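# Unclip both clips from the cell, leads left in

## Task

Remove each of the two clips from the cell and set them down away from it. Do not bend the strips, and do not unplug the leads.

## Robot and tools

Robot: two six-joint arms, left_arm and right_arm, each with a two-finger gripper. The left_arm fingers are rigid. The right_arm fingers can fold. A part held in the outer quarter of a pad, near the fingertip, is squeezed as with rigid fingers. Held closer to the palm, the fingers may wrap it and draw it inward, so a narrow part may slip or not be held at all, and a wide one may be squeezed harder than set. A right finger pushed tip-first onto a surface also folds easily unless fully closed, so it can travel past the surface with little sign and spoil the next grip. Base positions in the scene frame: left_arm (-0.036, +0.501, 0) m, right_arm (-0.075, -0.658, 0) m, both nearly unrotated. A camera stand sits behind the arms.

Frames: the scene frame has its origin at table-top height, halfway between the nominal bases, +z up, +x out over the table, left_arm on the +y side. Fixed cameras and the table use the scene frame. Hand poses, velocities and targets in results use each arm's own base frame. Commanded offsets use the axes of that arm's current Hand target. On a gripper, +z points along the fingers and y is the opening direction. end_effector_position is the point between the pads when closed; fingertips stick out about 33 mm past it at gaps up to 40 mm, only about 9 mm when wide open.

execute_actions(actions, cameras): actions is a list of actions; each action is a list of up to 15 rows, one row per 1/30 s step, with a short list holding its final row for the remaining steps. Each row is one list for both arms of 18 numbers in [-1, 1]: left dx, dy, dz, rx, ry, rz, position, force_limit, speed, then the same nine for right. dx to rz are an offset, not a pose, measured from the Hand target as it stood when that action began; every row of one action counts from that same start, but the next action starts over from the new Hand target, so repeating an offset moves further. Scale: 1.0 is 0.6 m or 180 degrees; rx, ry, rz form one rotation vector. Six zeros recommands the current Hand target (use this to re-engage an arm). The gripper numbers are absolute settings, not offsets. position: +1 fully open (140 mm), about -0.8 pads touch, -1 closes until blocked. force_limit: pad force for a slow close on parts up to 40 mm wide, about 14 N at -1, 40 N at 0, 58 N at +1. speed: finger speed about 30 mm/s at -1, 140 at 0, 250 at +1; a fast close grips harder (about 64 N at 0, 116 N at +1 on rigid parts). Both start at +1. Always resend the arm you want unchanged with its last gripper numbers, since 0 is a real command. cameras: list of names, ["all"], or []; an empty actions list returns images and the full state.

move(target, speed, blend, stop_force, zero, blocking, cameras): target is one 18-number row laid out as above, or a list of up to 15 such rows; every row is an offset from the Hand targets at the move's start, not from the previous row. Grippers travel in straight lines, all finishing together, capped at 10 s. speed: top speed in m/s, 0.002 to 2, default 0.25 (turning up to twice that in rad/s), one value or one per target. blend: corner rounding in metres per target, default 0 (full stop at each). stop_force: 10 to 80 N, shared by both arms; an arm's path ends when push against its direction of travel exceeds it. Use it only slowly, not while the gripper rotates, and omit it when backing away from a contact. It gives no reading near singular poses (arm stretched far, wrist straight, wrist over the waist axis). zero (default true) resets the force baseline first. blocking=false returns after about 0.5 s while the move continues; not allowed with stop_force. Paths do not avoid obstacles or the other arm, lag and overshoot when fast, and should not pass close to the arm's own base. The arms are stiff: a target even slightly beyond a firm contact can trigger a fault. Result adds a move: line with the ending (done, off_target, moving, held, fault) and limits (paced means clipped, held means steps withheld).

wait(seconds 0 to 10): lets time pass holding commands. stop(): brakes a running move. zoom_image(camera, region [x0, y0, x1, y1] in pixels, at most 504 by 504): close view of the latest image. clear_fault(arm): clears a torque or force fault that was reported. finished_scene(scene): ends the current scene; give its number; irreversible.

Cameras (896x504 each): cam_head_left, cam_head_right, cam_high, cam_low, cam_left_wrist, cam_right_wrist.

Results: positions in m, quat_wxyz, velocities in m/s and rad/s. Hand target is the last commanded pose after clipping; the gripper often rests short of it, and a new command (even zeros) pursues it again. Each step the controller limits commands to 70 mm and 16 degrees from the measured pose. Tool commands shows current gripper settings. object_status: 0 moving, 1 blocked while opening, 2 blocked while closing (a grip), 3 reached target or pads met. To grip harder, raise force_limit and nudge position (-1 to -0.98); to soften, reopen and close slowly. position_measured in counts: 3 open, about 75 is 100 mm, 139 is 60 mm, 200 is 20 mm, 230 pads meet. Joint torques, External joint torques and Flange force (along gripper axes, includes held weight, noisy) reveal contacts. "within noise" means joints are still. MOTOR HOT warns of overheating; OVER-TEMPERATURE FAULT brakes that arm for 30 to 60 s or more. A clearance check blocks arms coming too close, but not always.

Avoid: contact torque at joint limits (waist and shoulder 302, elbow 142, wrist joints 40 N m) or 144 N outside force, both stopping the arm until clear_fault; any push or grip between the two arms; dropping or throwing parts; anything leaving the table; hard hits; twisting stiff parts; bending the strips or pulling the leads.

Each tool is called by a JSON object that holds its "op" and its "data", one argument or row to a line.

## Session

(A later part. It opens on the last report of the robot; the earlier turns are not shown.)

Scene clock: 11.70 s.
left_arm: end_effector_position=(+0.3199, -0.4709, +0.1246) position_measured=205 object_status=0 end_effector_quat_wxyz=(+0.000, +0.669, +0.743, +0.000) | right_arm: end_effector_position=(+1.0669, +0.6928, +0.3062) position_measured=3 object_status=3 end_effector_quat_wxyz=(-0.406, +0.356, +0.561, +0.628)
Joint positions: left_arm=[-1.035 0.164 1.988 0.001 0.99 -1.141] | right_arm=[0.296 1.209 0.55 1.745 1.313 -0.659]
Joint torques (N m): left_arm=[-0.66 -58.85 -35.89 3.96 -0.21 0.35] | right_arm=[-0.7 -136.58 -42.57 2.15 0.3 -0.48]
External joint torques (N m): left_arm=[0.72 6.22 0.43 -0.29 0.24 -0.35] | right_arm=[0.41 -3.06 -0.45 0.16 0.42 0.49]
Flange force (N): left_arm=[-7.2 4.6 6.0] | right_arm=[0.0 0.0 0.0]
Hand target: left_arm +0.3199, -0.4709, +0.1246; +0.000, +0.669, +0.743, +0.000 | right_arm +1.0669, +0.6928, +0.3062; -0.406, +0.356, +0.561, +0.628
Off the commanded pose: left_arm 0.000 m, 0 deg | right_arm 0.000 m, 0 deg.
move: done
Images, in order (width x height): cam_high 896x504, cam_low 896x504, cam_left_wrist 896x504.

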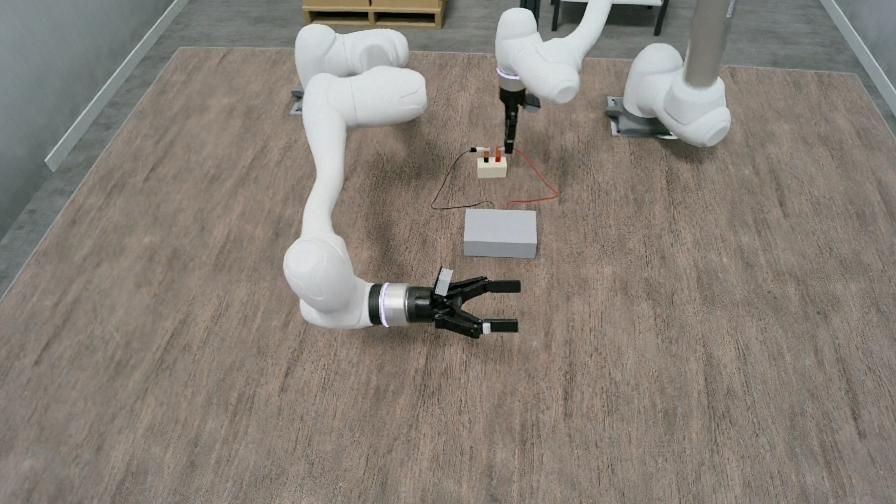

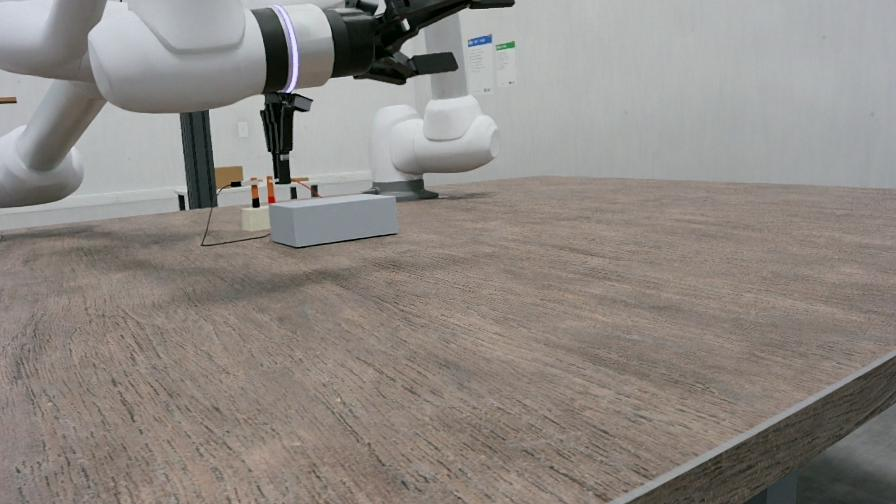

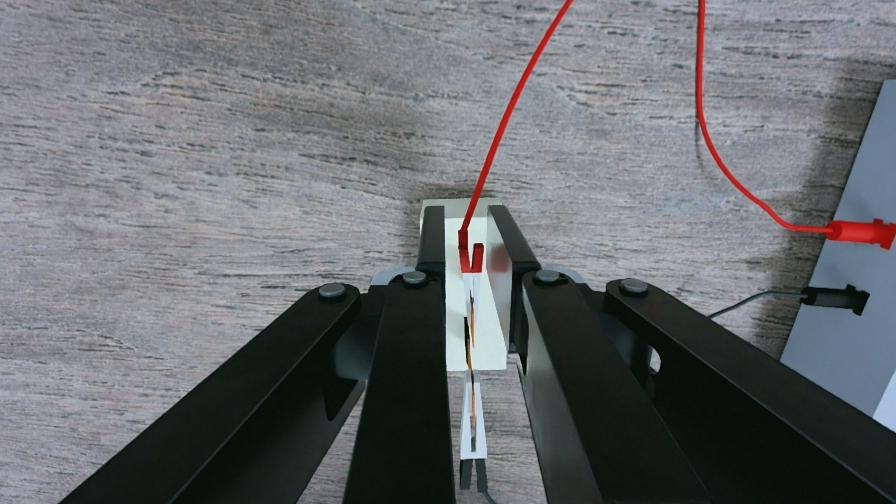

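{"op": "move", "data": {
  "target": [0.003,0,0.008,0,0,0,-0.6,-1,-1,0,0,0,0,0,0,1,0,0],
  "speed": 0.1
}}

{"op": "move", "data": {
  "target": [0,0,0,0,0,0,-1,-1,-1,0,0,0,0,0,0,1,0,0],
  "cameras": ["cam_left_wrist","cam_low"]
}}

{"op": "zoom_image", "data": {
  "camera": "cam_low",
  "region": [220, 120, 330, 250]
}}

{"op": "zoom_image", "data": {
  "camera": "cam_left_wrist",
  "region": [370, 150, 570, 450]
}}

Scene clock: 17.33 s.
left_arm: end_effector_position=(+0.3197, -0.4691, +0.1198) position_measured=205 object_status=3 end_effector_quat_wxyz=(+0.000, +0.669, +0.743, +0.000) | right_arm: end_effector_position=(+1.0669, +0.6928, +0.3062) position_measured=3 object_status=3 end_effector_quat_wxyz=(-0.406, +0.356, +0.561, +0.628)
Joint positions: left_arm=[-1.034 0.166 1.996 0.001 0.98 -1.139] | right_arm=[0.296 1.209 0.55 1.745 1.313 -0.659]
Joint torques (N m): left_arm=[-0.59 -58.8 -35.67 3.94 -0.18 0.35] | right_arm=[-0.67 -136.22 -42.6 2.15 0.28 -0.48]
External joint torques (N m): left_arm=[0.58 6.58 0.54 -0.31 0.21 -0.35] | right_arm=[0.69 -4.42 -0.78 0.18 0.45 0.5]
Flange force (N): left_arm=[-7.6 4.5 6.6] | right_arm=[0.0 0.0 0.0]
Hand target: left_arm +0.3197, -0.4691, +0.1198; +0.000, +0.669, +0.743, +0.000 | right_arm +1.0669, +0.6928, +0.3062; -0.406, +0.356, +0.561, +0.628
Off the commanded pose: left_arm 0.000 m, 0 deg | right_arm 0.000 m, 0 deg.
move: done

Scene clock: 17.90 s.
left_arm: end_effector_position=(+0.3197, -0.4691, +0.1198) position_measured=220 object_status=0 end_effector_quat_wxyz=(+0.000, +0.669, +0.743, +0.000) | right_arm: end_effector_position=(+1.0669, +0.6928, +0.3062) position_measured=3 object_status=3 end_effector_quat_wxyz=(-0.406, +0.356, +0.561, +0.628)
Joint positions: left_arm=[-1.034 0.166 1.996 0.001 0.98 -1.139] | right_arm=[0.296 1.209 0.55 1.745 1.313 -0.659]
Joint torques (N m): left_arm=[-0.52 -58.99 -35.67 3.9 -0.22 0.35] | right_arm=[-0.33 -137.06 -42.54 2.13 0.31 -0.49]
External joint torques (N m): left_arm=[0.56 6.62 0.52 -0.27 0.25 -0.35] | right_arm=[0.28 -3.04 -0.64 0.18 0.42 0.51]
Flange force (N): left_arm=[-7.7 4.6 6.5] | right_arm=[0.0 0.0 0.0]
Hand target: left_arm +0.3197, -0.4691, +0.1198; +0.000, +0.669, +0.743, +0.000 | right_arm +1.0669, +0.6928, +0.3062; -0.406, +0.356, +0.561, +0.628
Off the commanded pose: left_arm 0.000 m, 0 deg | right_arm 0.000 m, 0 deg.
move: done
Images, in order (width x height): cam_low 896x504, cam_left_wrist 896x504.

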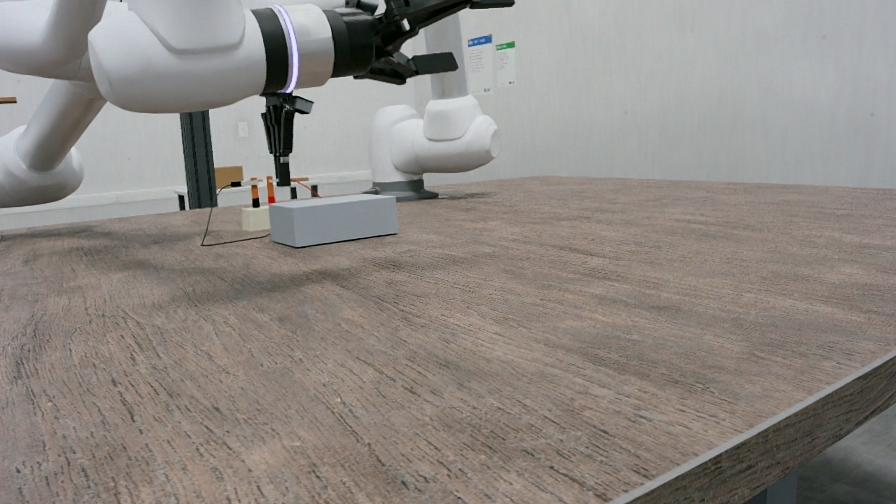

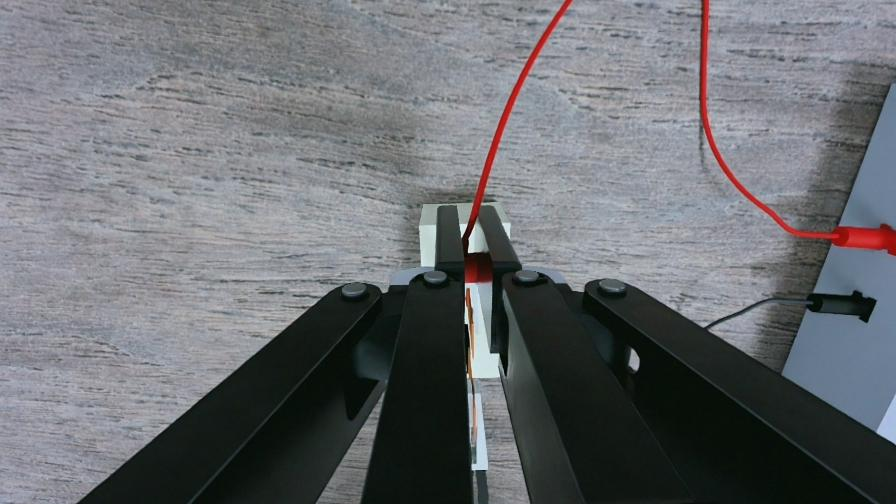

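Scaled by 3.877.

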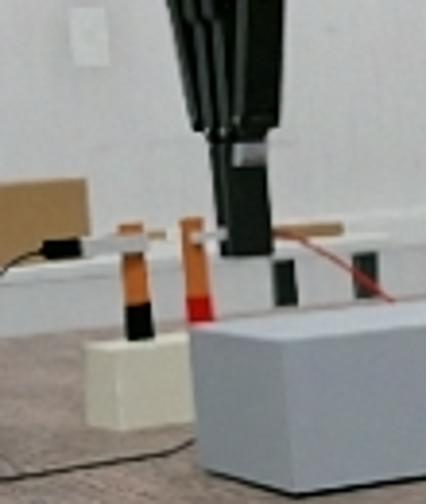

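Scaled by 1.680.

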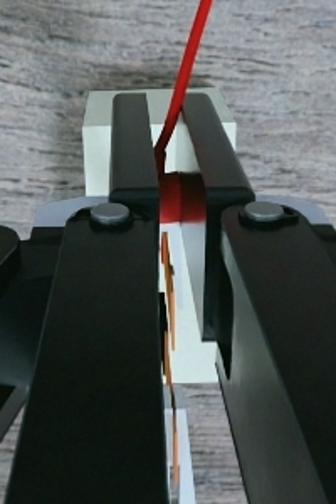

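{"op": "wait", "data": {
  "seconds": 1.5,
  "cameras": ["cam_left_wrist","cam_low"]
}}

{"op": "zoom_image", "data": {
  "camera": "cam_left_wrist",
  "region": [420, 200, 520, 400]
}}

{"op": "zoom_image", "data": {
  "camera": "cam_low",
  "region": [220, 150, 330, 250]
}}

Scene clock: 19.57 s.
left_arm: end_effector_position=(+0.3197, -0.4691, +0.1198) position_measured=220 object_status=2 end_effector_quat_wxyz=(+0.000, +0.669, +0.743, +0.000) | right_arm: end_effector_position=(+1.0669, +0.6928, +0.3062) position_measured=3 object_status=3 end_effector_quat_wxyz=(-0.406, +0.356, +0.561, +0.628)
Joint positions: left_arm=[-1.034 0.166 1.996 0.001 0.98 -1.139] | right_arm=[0.296 1.209 0.55 1.745 1.313 -0.659]
Joint torques (N m): left_arm=[-0.62 -58.9 -35.59 3.83 -0.2 0.35] | right_arm=[-1.14 -136.5 -42.69 2.14 0.33 -0.51]
External joint torques (N m): left_arm=[0.65 6.63 0.51 -0.21 0.23 -0.35] | right_arm=[1.09 -3.32 -0.4 0.18 0.39 0.53]
Flange force (N): left_arm=[-7.6 4.7 6.6] | right_arm=[0.0 0.0 0.0]
Hand target: left_arm +0.3197, -0.4691, +0.1198; +0.000, +0.669, +0.743, +0.000 | right_arm +1.0669, +0.6928, +0.3062; -0.406, +0.356, +0.561, +0.628
Tool commands: left_gripper/position=-1.0 left_gripper/force_limit=-1.0 left_gripper/speed=-1.0 right_gripper/position=+1.0 right_gripper/force_limit=+0.0 right_gripper/speed=+0.0
Off the commanded pose: left_arm 0.000 m, 0 deg | right_arm 0.000 m, 0 deg.
wait: 1.50 s; at rest from the start
Images, in order (width x height): cam_low 896x504, cam_left_wrist 896x504.

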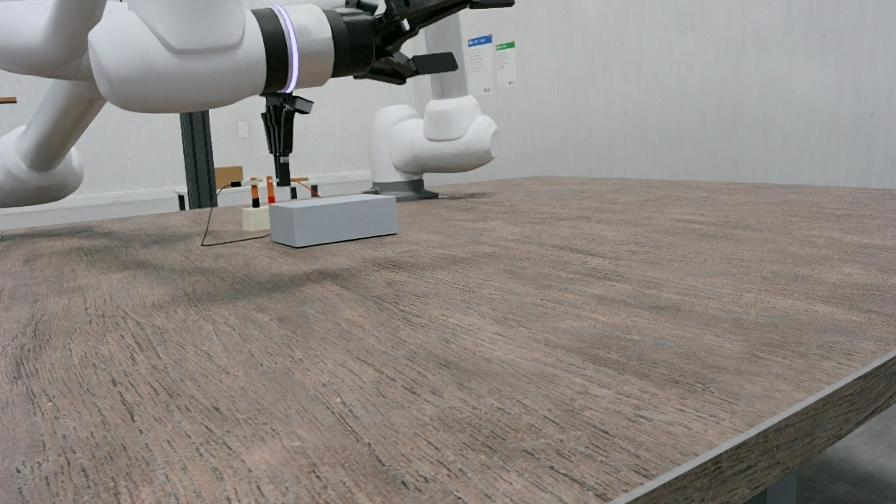

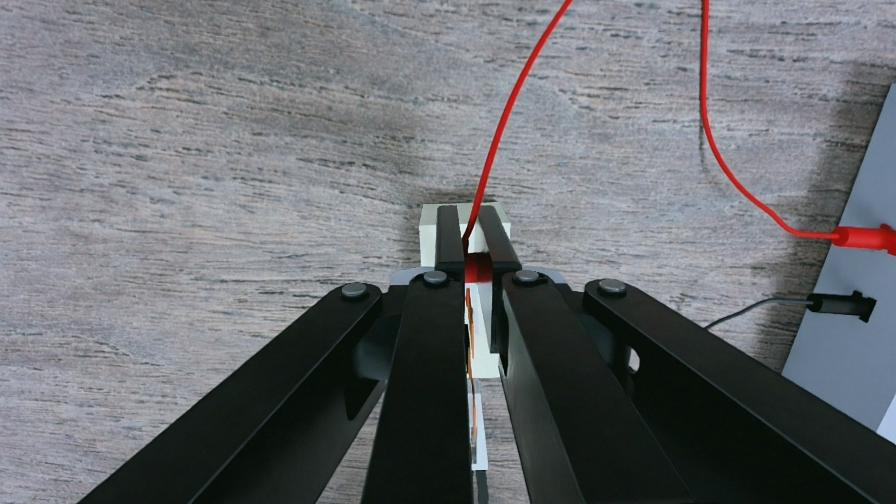

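Scaled by 2.520.

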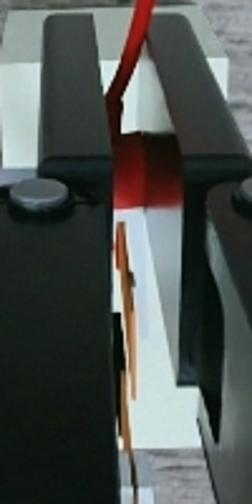

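Scaled by 4.582.

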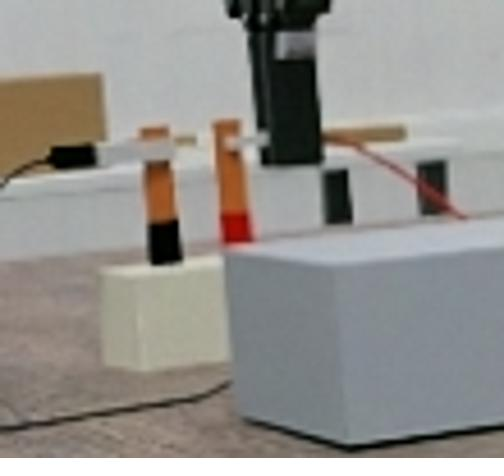

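{"op": "move", "data": {
  "target": [0,0,-0.05,0,0,0,-1,-1,-1,0,0,0,0,0,0,1,0,0],
  "speed": 0.06,
  "cameras": ["cam_left_wrist","cam_low","cam_high"]
}}

{"op": "zoom_image", "data": {
  "camera": "cam_left_wrist",
  "region": [420, 200, 520, 400]
}}

{"op": "zoom_image", "data": {
  "camera": "cam_low",
  "region": [220, 150, 330, 250]
}}

Scene clock: 20.70 s.
left_arm: end_effector_position=(+0.3197, -0.4691, +0.1498) position_measured=220 object_status=2 end_effector_quat_wxyz=(+0.000, +0.669, +0.743, +0.000) | right_arm: end_effector_position=(+1.0669, +0.6928, +0.3062) position_measured=3 object_status=3 end_effector_quat_wxyz=(-0.406, +0.356, +0.561, +0.628)
Joint positions: left_arm=[-1.034 0.138 1.966 0.001 1.038 -1.139] | right_arm=[0.296 1.209 0.55 1.745 1.313 -0.659]
Joint torques (N m): left_arm=[-0.5 -57.49 -37.11 4.08 -0.23 0.36] | right_arm=[-1.12 -136.37 -42.48 2.11 0.34 -0.52]
External joint torques (N m): left_arm=[0.53 6.81 0.74 -0.32 0.27 -0.36] | right_arm=[1.13 -2.99 -0.4 0.18 0.38 0.53]
Flange force (N): left_arm=[-7.8 4.5 6.3] | right_arm=[0.0 0.0 0.0]
Hand target: left_arm +0.3197, -0.4691, +0.1498; +0.000, +0.669, +0.743, +0.000 | right_arm +1.0669, +0.6928, +0.3062; -0.406, +0.356, +0.561, +0.628
Off the commanded pose: left_arm 0.000 m, 0 deg | right_arm 0.000 m, 0 deg.
move: done
Images, in order (width x height): cam_high 896x504, cam_low 896x504, cam_left_wrist 896x504.

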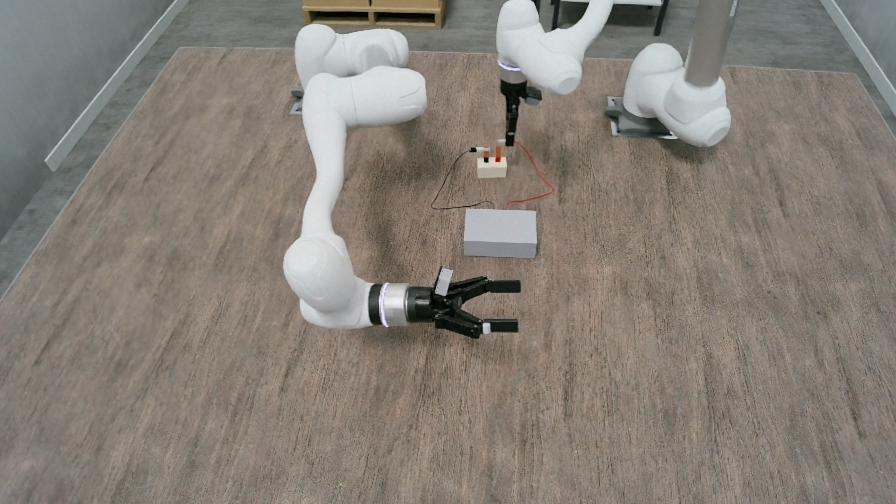

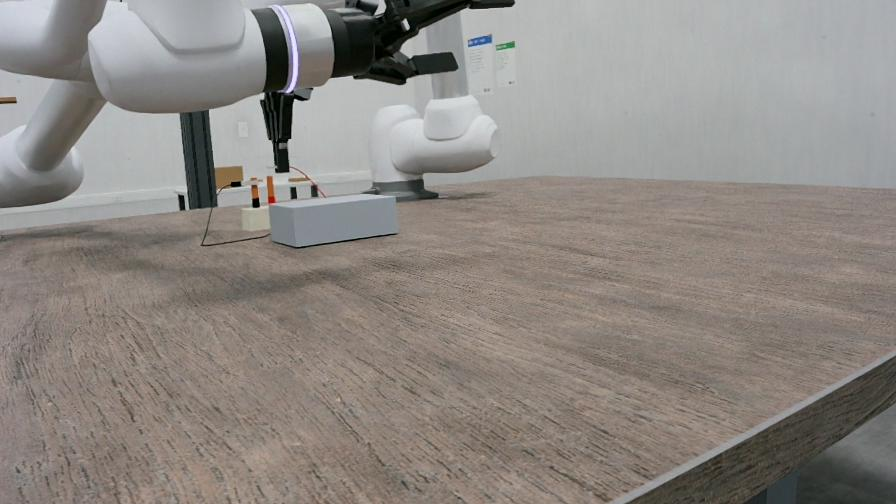

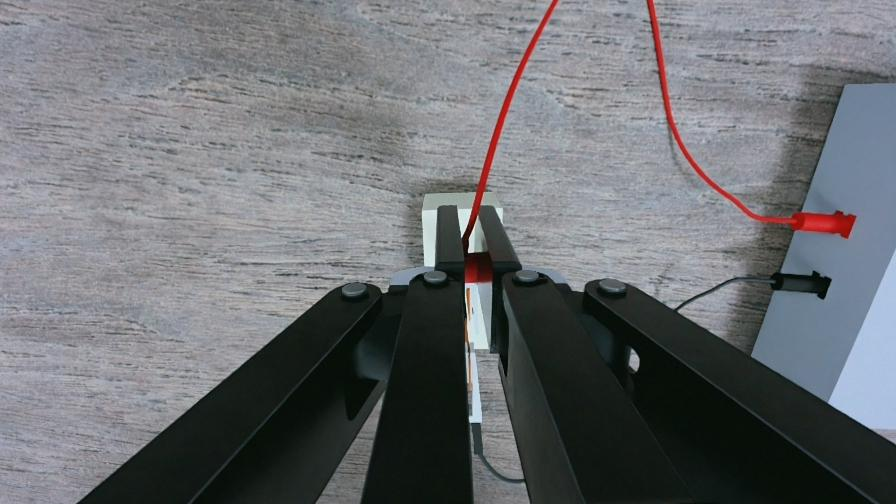

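Scaled by 2.520.

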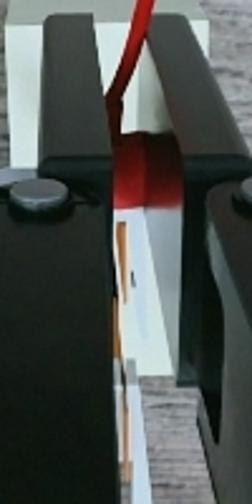

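Scaled by 4.582.

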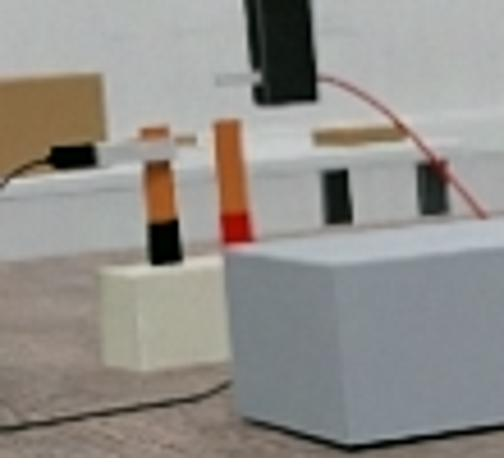

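{"op": "move", "data": {
  "target": [
    [0.2,0,0,0,0,0,-1,-1,-1,0,0,0,0,0,0,1,0,0],
    [0.2,0,0.175,0,0,0,-1,-1,-1,0,0,0,0,0,0,1,0,0]
  ],
  "speed": [0.2,0.12],
  "blend": [0.03,0],
  "cameras": ["cam_left_wrist","cam_low","cam_high","cam_head_right"]
}}

{"op": "zoom_image", "data": {
  "camera": "cam_low",
  "region": [240, 120, 390, 260]
}}

{"op": "zoom_image", "data": {
  "camera": "cam_high",
  "region": [450, 100, 600, 230]
}}

Scene clock: 22.87 s.
left_arm: end_effector_position=(+0.3071, -0.3497, +0.0449) position_measured=220 object_status=2 end_effector_quat_wxyz=(+0.000, +0.669, +0.743, +0.000) | right_arm: end_effector_position=(+1.0669, +0.6928, +0.3062) position_measured=3 object_status=3 end_effector_quat_wxyz=(-0.406, +0.356, +0.561, +0.628)
Joint positions: left_arm=[-0.925 0.106 2.241 0.001 0.795 -1.03] | right_arm=[0.296 1.209 0.55 1.745 1.313 -0.659]
Joint torques (N m): left_arm=[-0.29 -47.47 -30.62 3.42 -0.2 0.34] | right_arm=[-0.96 -136.54 -42.5 2.13 0.28 -0.55]
External joint torques (N m): left_arm=[0.31 6.31 0.4 -0.3 0.23 -0.34] | right_arm=[0.94 -2.83 -0.37 0.16 0.43 0.57]
Flange force (N): left_arm=[-7.1 4.9 8.9] | right_arm=[0.0 0.0 0.0]
Hand target: left_arm +0.3071, -0.3497, +0.0449; +0.000, +0.669, +0.743, +0.000 | right_arm +1.0669, +0.6928, +0.3062; -0.406, +0.356, +0.561, +0.628
Off the commanded pose: left_arm 0.000 m, 0 deg | right_arm 0.000 m, 0 deg.
move: done
Images, in order (width x height): cam_head_right 896x504, cam_high 896x504, cam_low 896x504, cam_left_wrist 896x504.

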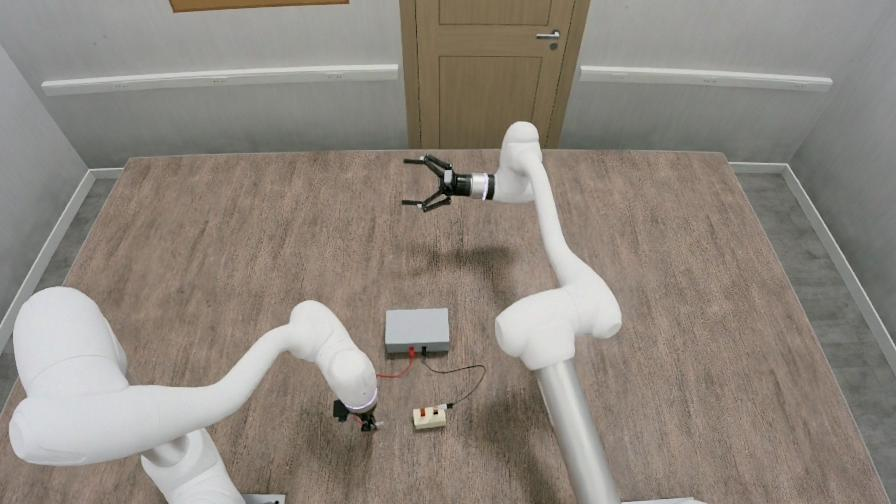

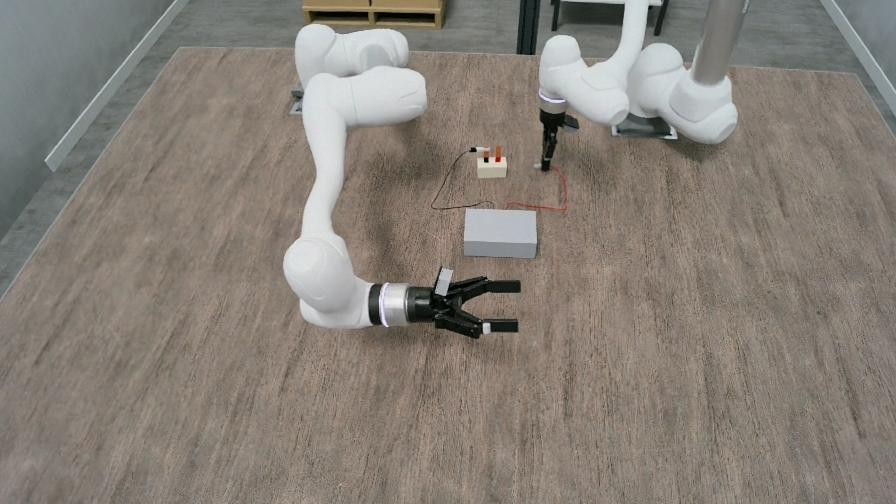

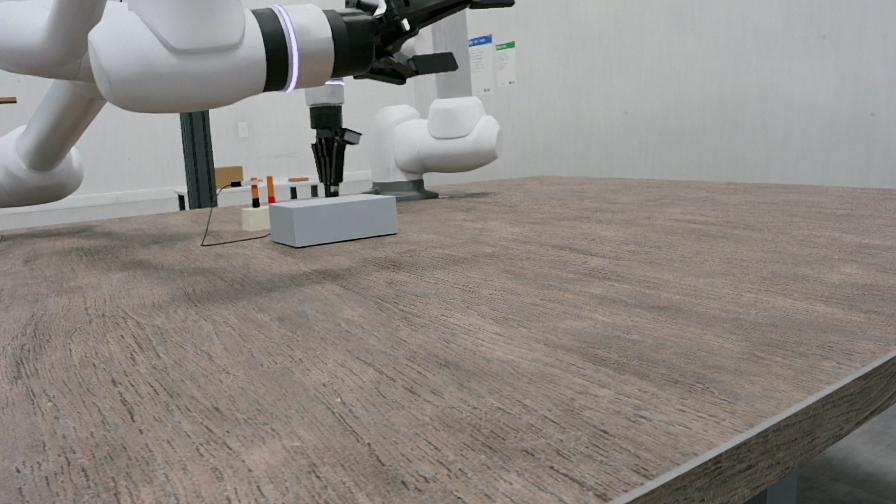

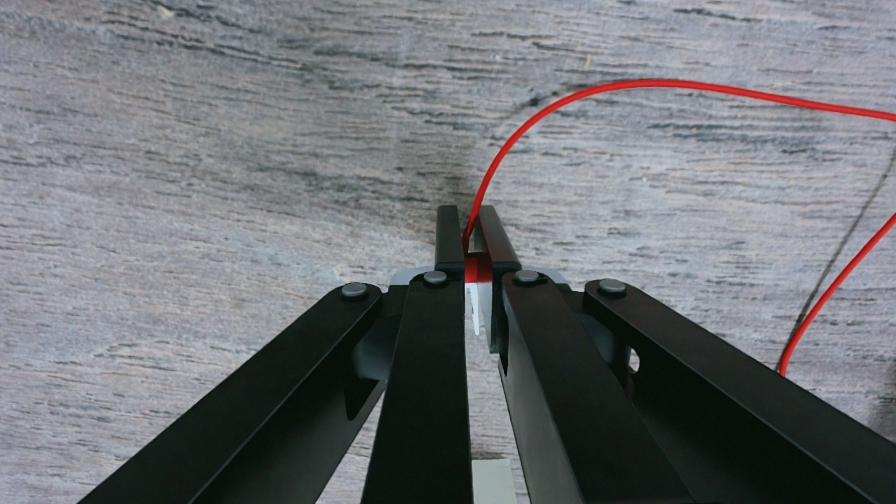

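Scaled by 3.360.

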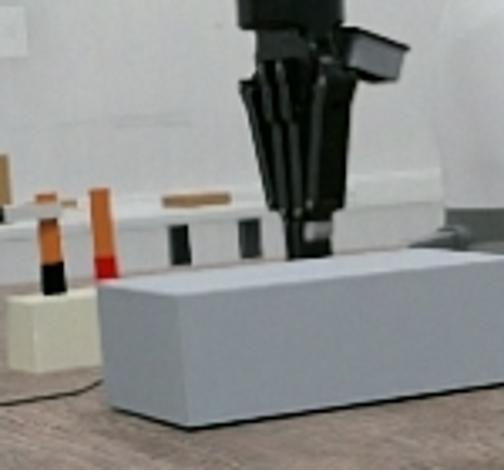

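Scaled by 3.360.

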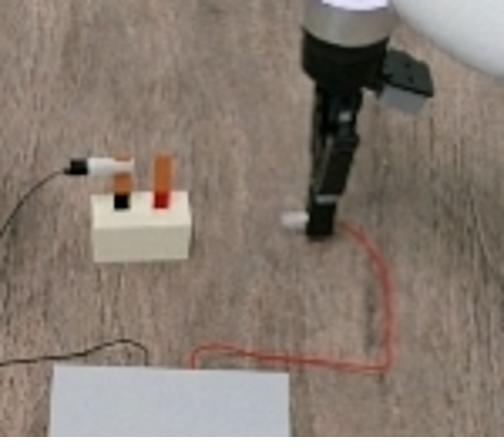

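{"op": "move", "data": {
  "target": [0,0,0.035,0,0,0,-1,-1,-1,0,0,0,0,0,0,1,0,0],
  "speed": 0.015,
  "stop_force": 10,
  "cameras": ["cam_left_wrist","cam_high"]
}}

{"op": "zoom_image", "data": {
  "camera": "cam_high",
  "region": [510, 130, 590, 190]
}}

Scene clock: 24.40 s.
left_arm: end_effector_position=(+0.3072, -0.3497, +0.0337) position_measured=220 object_status=2 end_effector_quat_wxyz=(+0.000, +0.669, +0.743, +0.000) | right_arm: end_effector_position=(+1.0669, +0.6928, +0.3062) position_measured=3 object_status=3 end_effector_quat_wxyz=(-0.406, +0.356, +0.561, +0.628)
Joint positions: left_arm=[-0.925 0.122 2.25 0.001 0.769 -1.03] | right_arm=[0.296 1.209 0.55 1.745 1.313 -0.659]
Joint torques (N m): left_arm=[-0.59 -16.92 -14.76 3.62 -6.42 0.33] | right_arm=[-0.78 -136.2 -42.59 2.21 0.34 -0.48]
External joint torques (N m): left_arm=[0.6 -24.91 -14.41 -0.6 6.46 -0.33] | right_arm=[0.68 -3.12 -0.22 0.1 0.38 0.5]
Flange force (N): left_arm=[7.9 -4.9 -63.3] | right_arm=[0.0 0.0 0.0]
Hand target: left_arm +0.3072, -0.3497, +0.0337; +0.000, +0.669, +0.743, +0.000 (not the last commanded pose) | right_arm +1.0669, +0.6928, +0.3062; -0.406, +0.356, +0.561, +0.628
Off the commanded pose: left_arm 0.010 m, 0 deg | right_arm 0.000 m, 0 deg.
move: contact (left_arm)
Images, in order (width x height): cam_high 896x504, cam_left_wrist 896x504.

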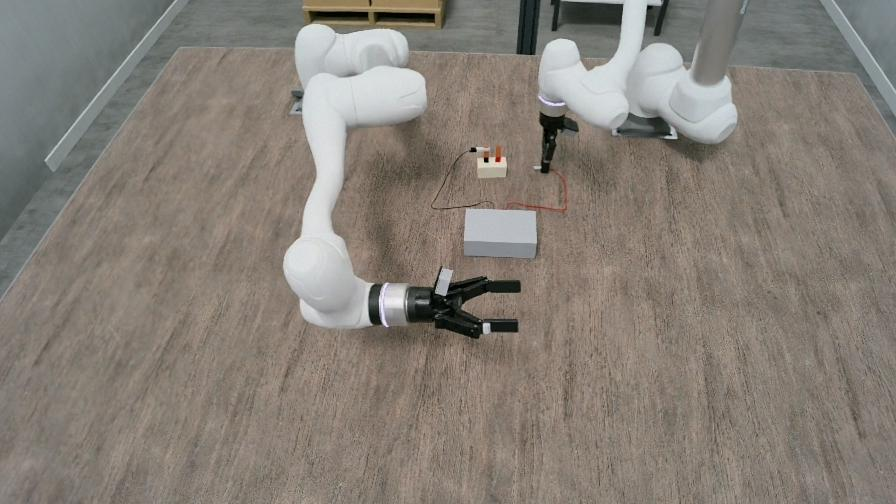

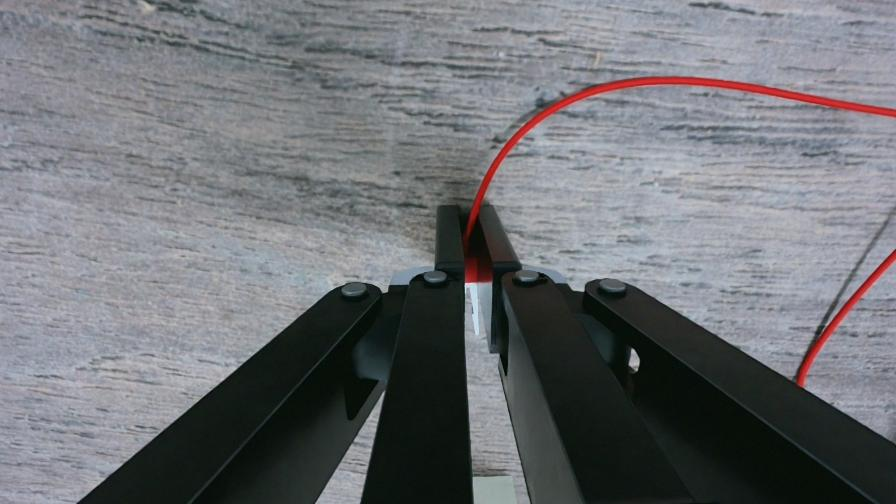

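Scaled by 6.300.

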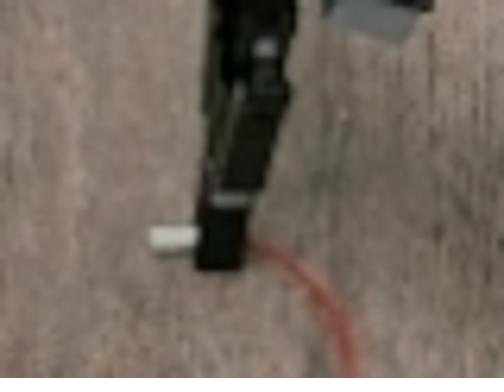

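{"op": "move", "data": {
  "target": [
    [0,0,-0.003,0,0,0,-1,-1,-1,0,0,0,0,0,0,1,0,0],
    [0,0,-0.003,0,0,0,-0.4,-1,-1,0,0,0,0,0,0,1,0,0],
    [0,0,-0.25,0,0,0,-0.4,-1,-1,0,0,0,0,0,0,1,0,0]
  ],
  "speed": [0.05,0.05,0.2],
  "cameras": ["cam_left_wrist","cam_high"]
}}

{"op": "zoom_image", "data": {
  "camera": "cam_high",
  "region": [450, 100, 600, 230]
}}

Scene clock: 27.53 s.
left_arm: end_effector_position=(+0.3071, -0.3498, +0.1836) position_measured=179 object_status=3 end_effector_quat_wxyz=(+0.000, +0.669, +0.743, +0.000) | right_arm: end_effector_position=(+1.0669, +0.6928, +0.3062) position_measured=3 object_status=3 end_effector_quat_wxyz=(-0.406, +0.356, +0.561, +0.628)
Joint positions: left_arm=[-0.925 -0.053 2.099 0.001 1.096 -1.03] | right_arm=[0.296 1.209 0.55 1.745 1.313 -0.659]
Joint torques (N m): left_arm=[-0.43 -37.55 -38.51 4.2 -0.23 0.36] | right_arm=[-1.01 -136.51 -42.39 2.15 0.36 -0.5]
External joint torques (N m): left_arm=[0.42 5.58 0.88 -0.3 0.26 -0.36] | right_arm=[1.02 -3.91 -0.9 0.17 0.37 0.52]
Flange force (N): left_arm=[-6.4 4.7 5.3] | right_arm=[0.0 0.0 0.0]
Hand target: left_arm +0.3071, -0.3498, +0.1837; +0.000, +0.669, +0.743, +0.000 | right_arm +1.0669, +0.6928, +0.3062; -0.406, +0.356, +0.561, +0.628
Off the commanded pose: left_arm 0.000 m, 0 deg | right_arm 0.000 m, 0 deg.
move: done
Images, in order (width x height): cam_high 896x504, cam_left_wrist 896x504.

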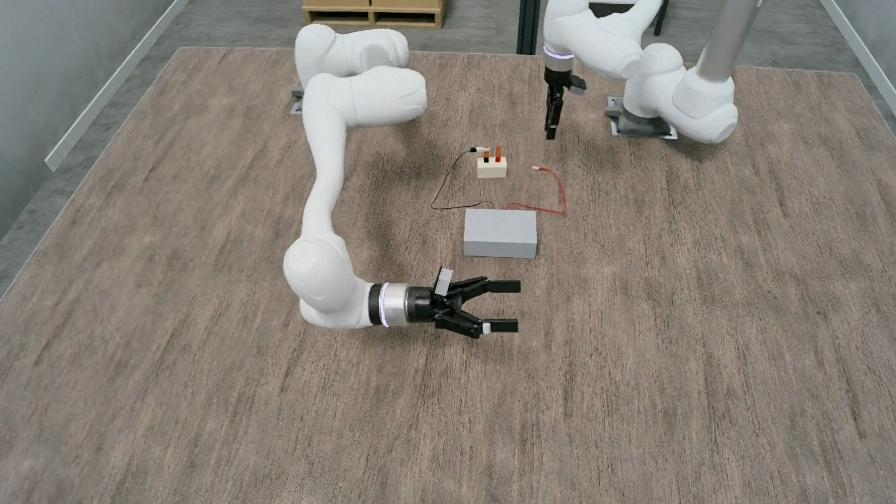

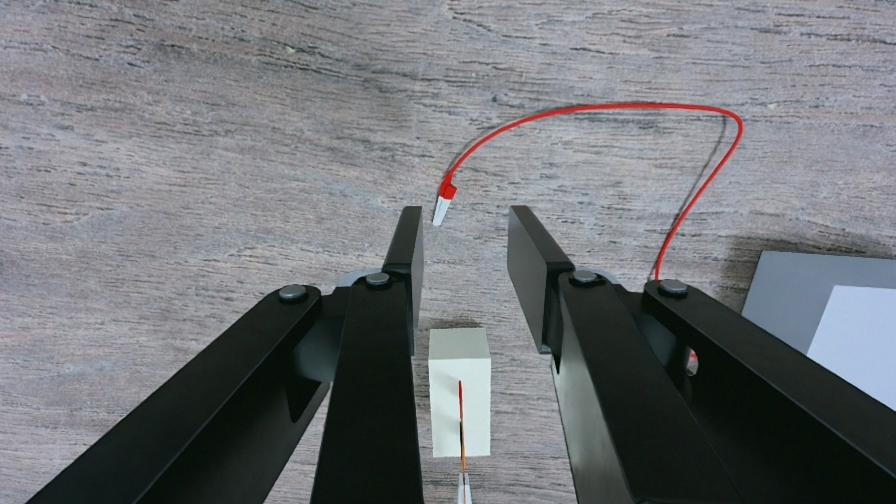

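Scaled by 3.360.

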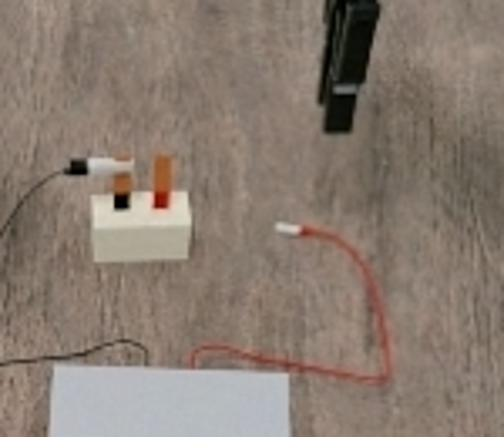

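{"op": "move", "data": {
  "target": [-0.348,0,0.03,0,0,0,-0.2,-1,1,0,0,0,0,0,0,1,0,0],
  "cameras": ["cam_left_wrist","cam_low","cam_high"]
}}

{"op": "zoom_image", "data": {
  "camera": "cam_high",
  "region": [430, 90, 530, 190]
}}

{"op": "zoom_image", "data": {
  "camera": "cam_low",
  "region": [200, 100, 330, 250]
}}

{"op": "zoom_image", "data": {
  "camera": "cam_left_wrist",
  "region": [370, 80, 570, 400]
}}

Scene clock: 29.20 s.
left_arm: end_effector_position=(+0.3291, -0.5574, +0.1656) position_measured=154 object_status=3 end_effector_quat_wxyz=(+0.000, +0.669, +0.743, +0.000) | right_arm: end_effector_position=(+1.0669, +0.6928, +0.3062) position_measured=3 object_status=3 end_effector_quat_wxyz=(-0.406, +0.356, +0.561, +0.628)
Joint positions: left_arm=[-1.091 0.244 1.803 0.001 1.095 -1.197] | right_arm=[0.296 1.209 0.55 1.745 1.313 -0.659]
Joint torques (N m): left_arm=[-0.51 -69.14 -38.3 4.2 -0.21 0.34] | right_arm=[-0.81 -136.35 -42.48 2.17 0.34 -0.48]
External joint torques (N m): left_arm=[0.62 6.53 0.89 -0.33 0.26 -0.34] | right_arm=[0.85 -3.47 -0.6 0.13 0.38 0.49]
Flange force (N): left_arm=[-7.2 3.7 5.4] | right_arm=[0.0 0.0 0.0]
Hand target: left_arm +0.3291, -0.5575, +0.1656; +0.000, +0.669, +0.743, +0.000 | right_arm +1.0669, +0.6928, +0.3062; -0.406, +0.356, +0.561, +0.628
Off the commanded pose: left_arm 0.000 m, 0 deg | right_arm 0.000 m, 0 deg.
move: done
Images, in order (width x height): cam_high 896x504, cam_low 896x504, cam_left_wrist 896x504.

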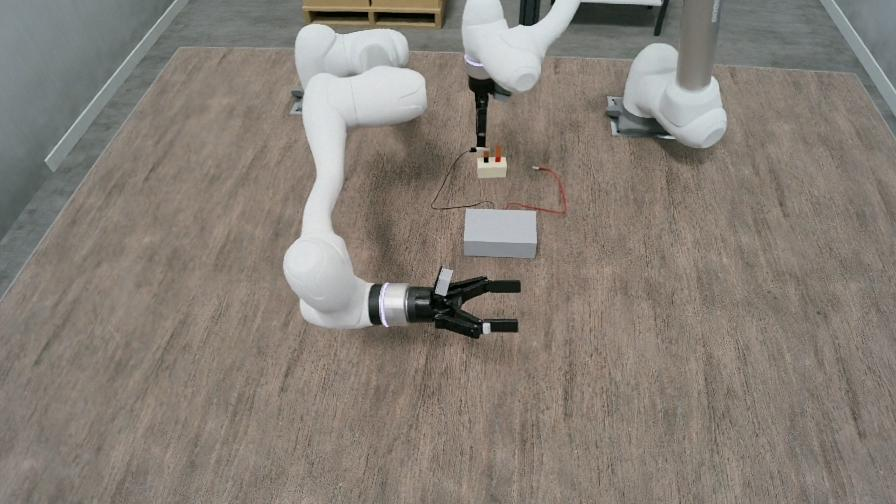

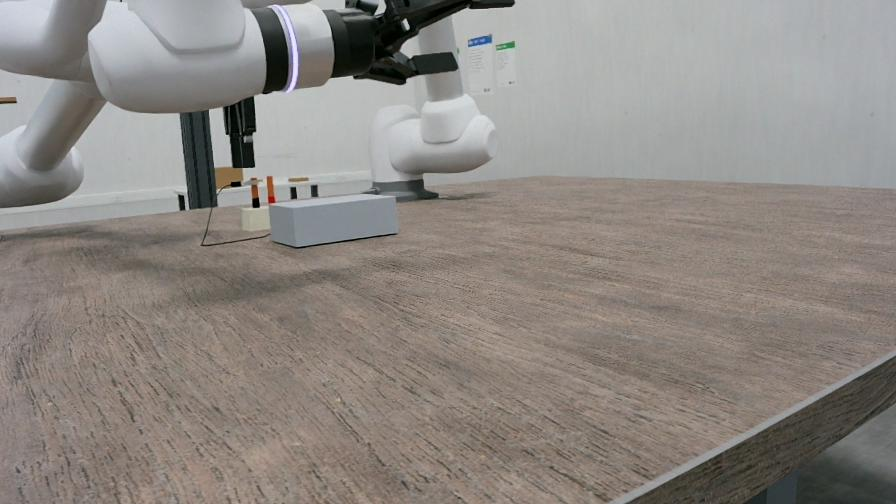

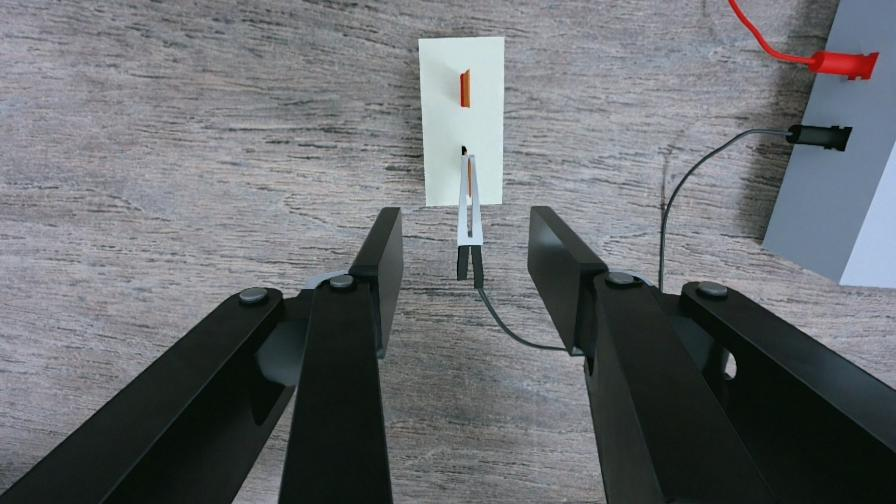

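Scaled by 5.040.

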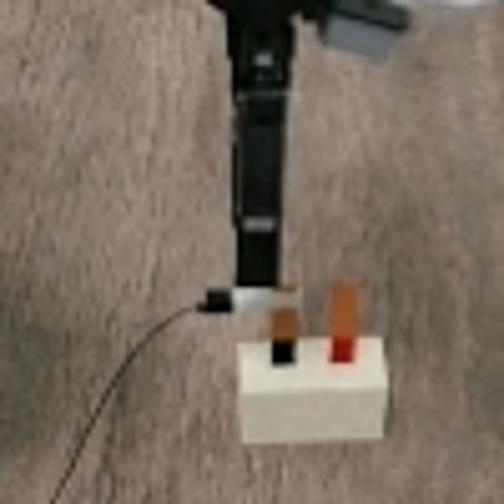

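Scaled by 3.360.

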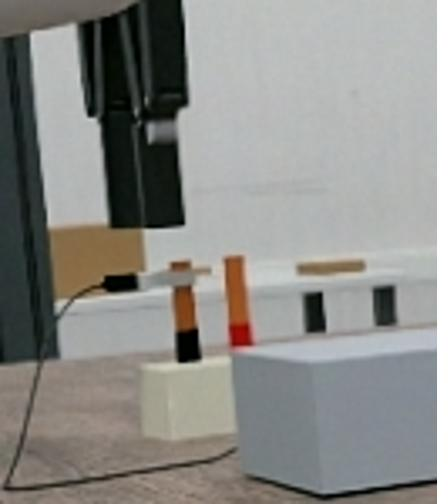

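Scaled by 1.575.

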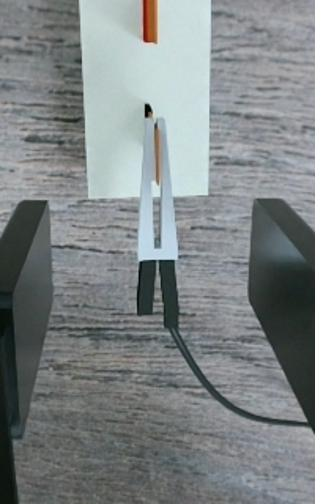

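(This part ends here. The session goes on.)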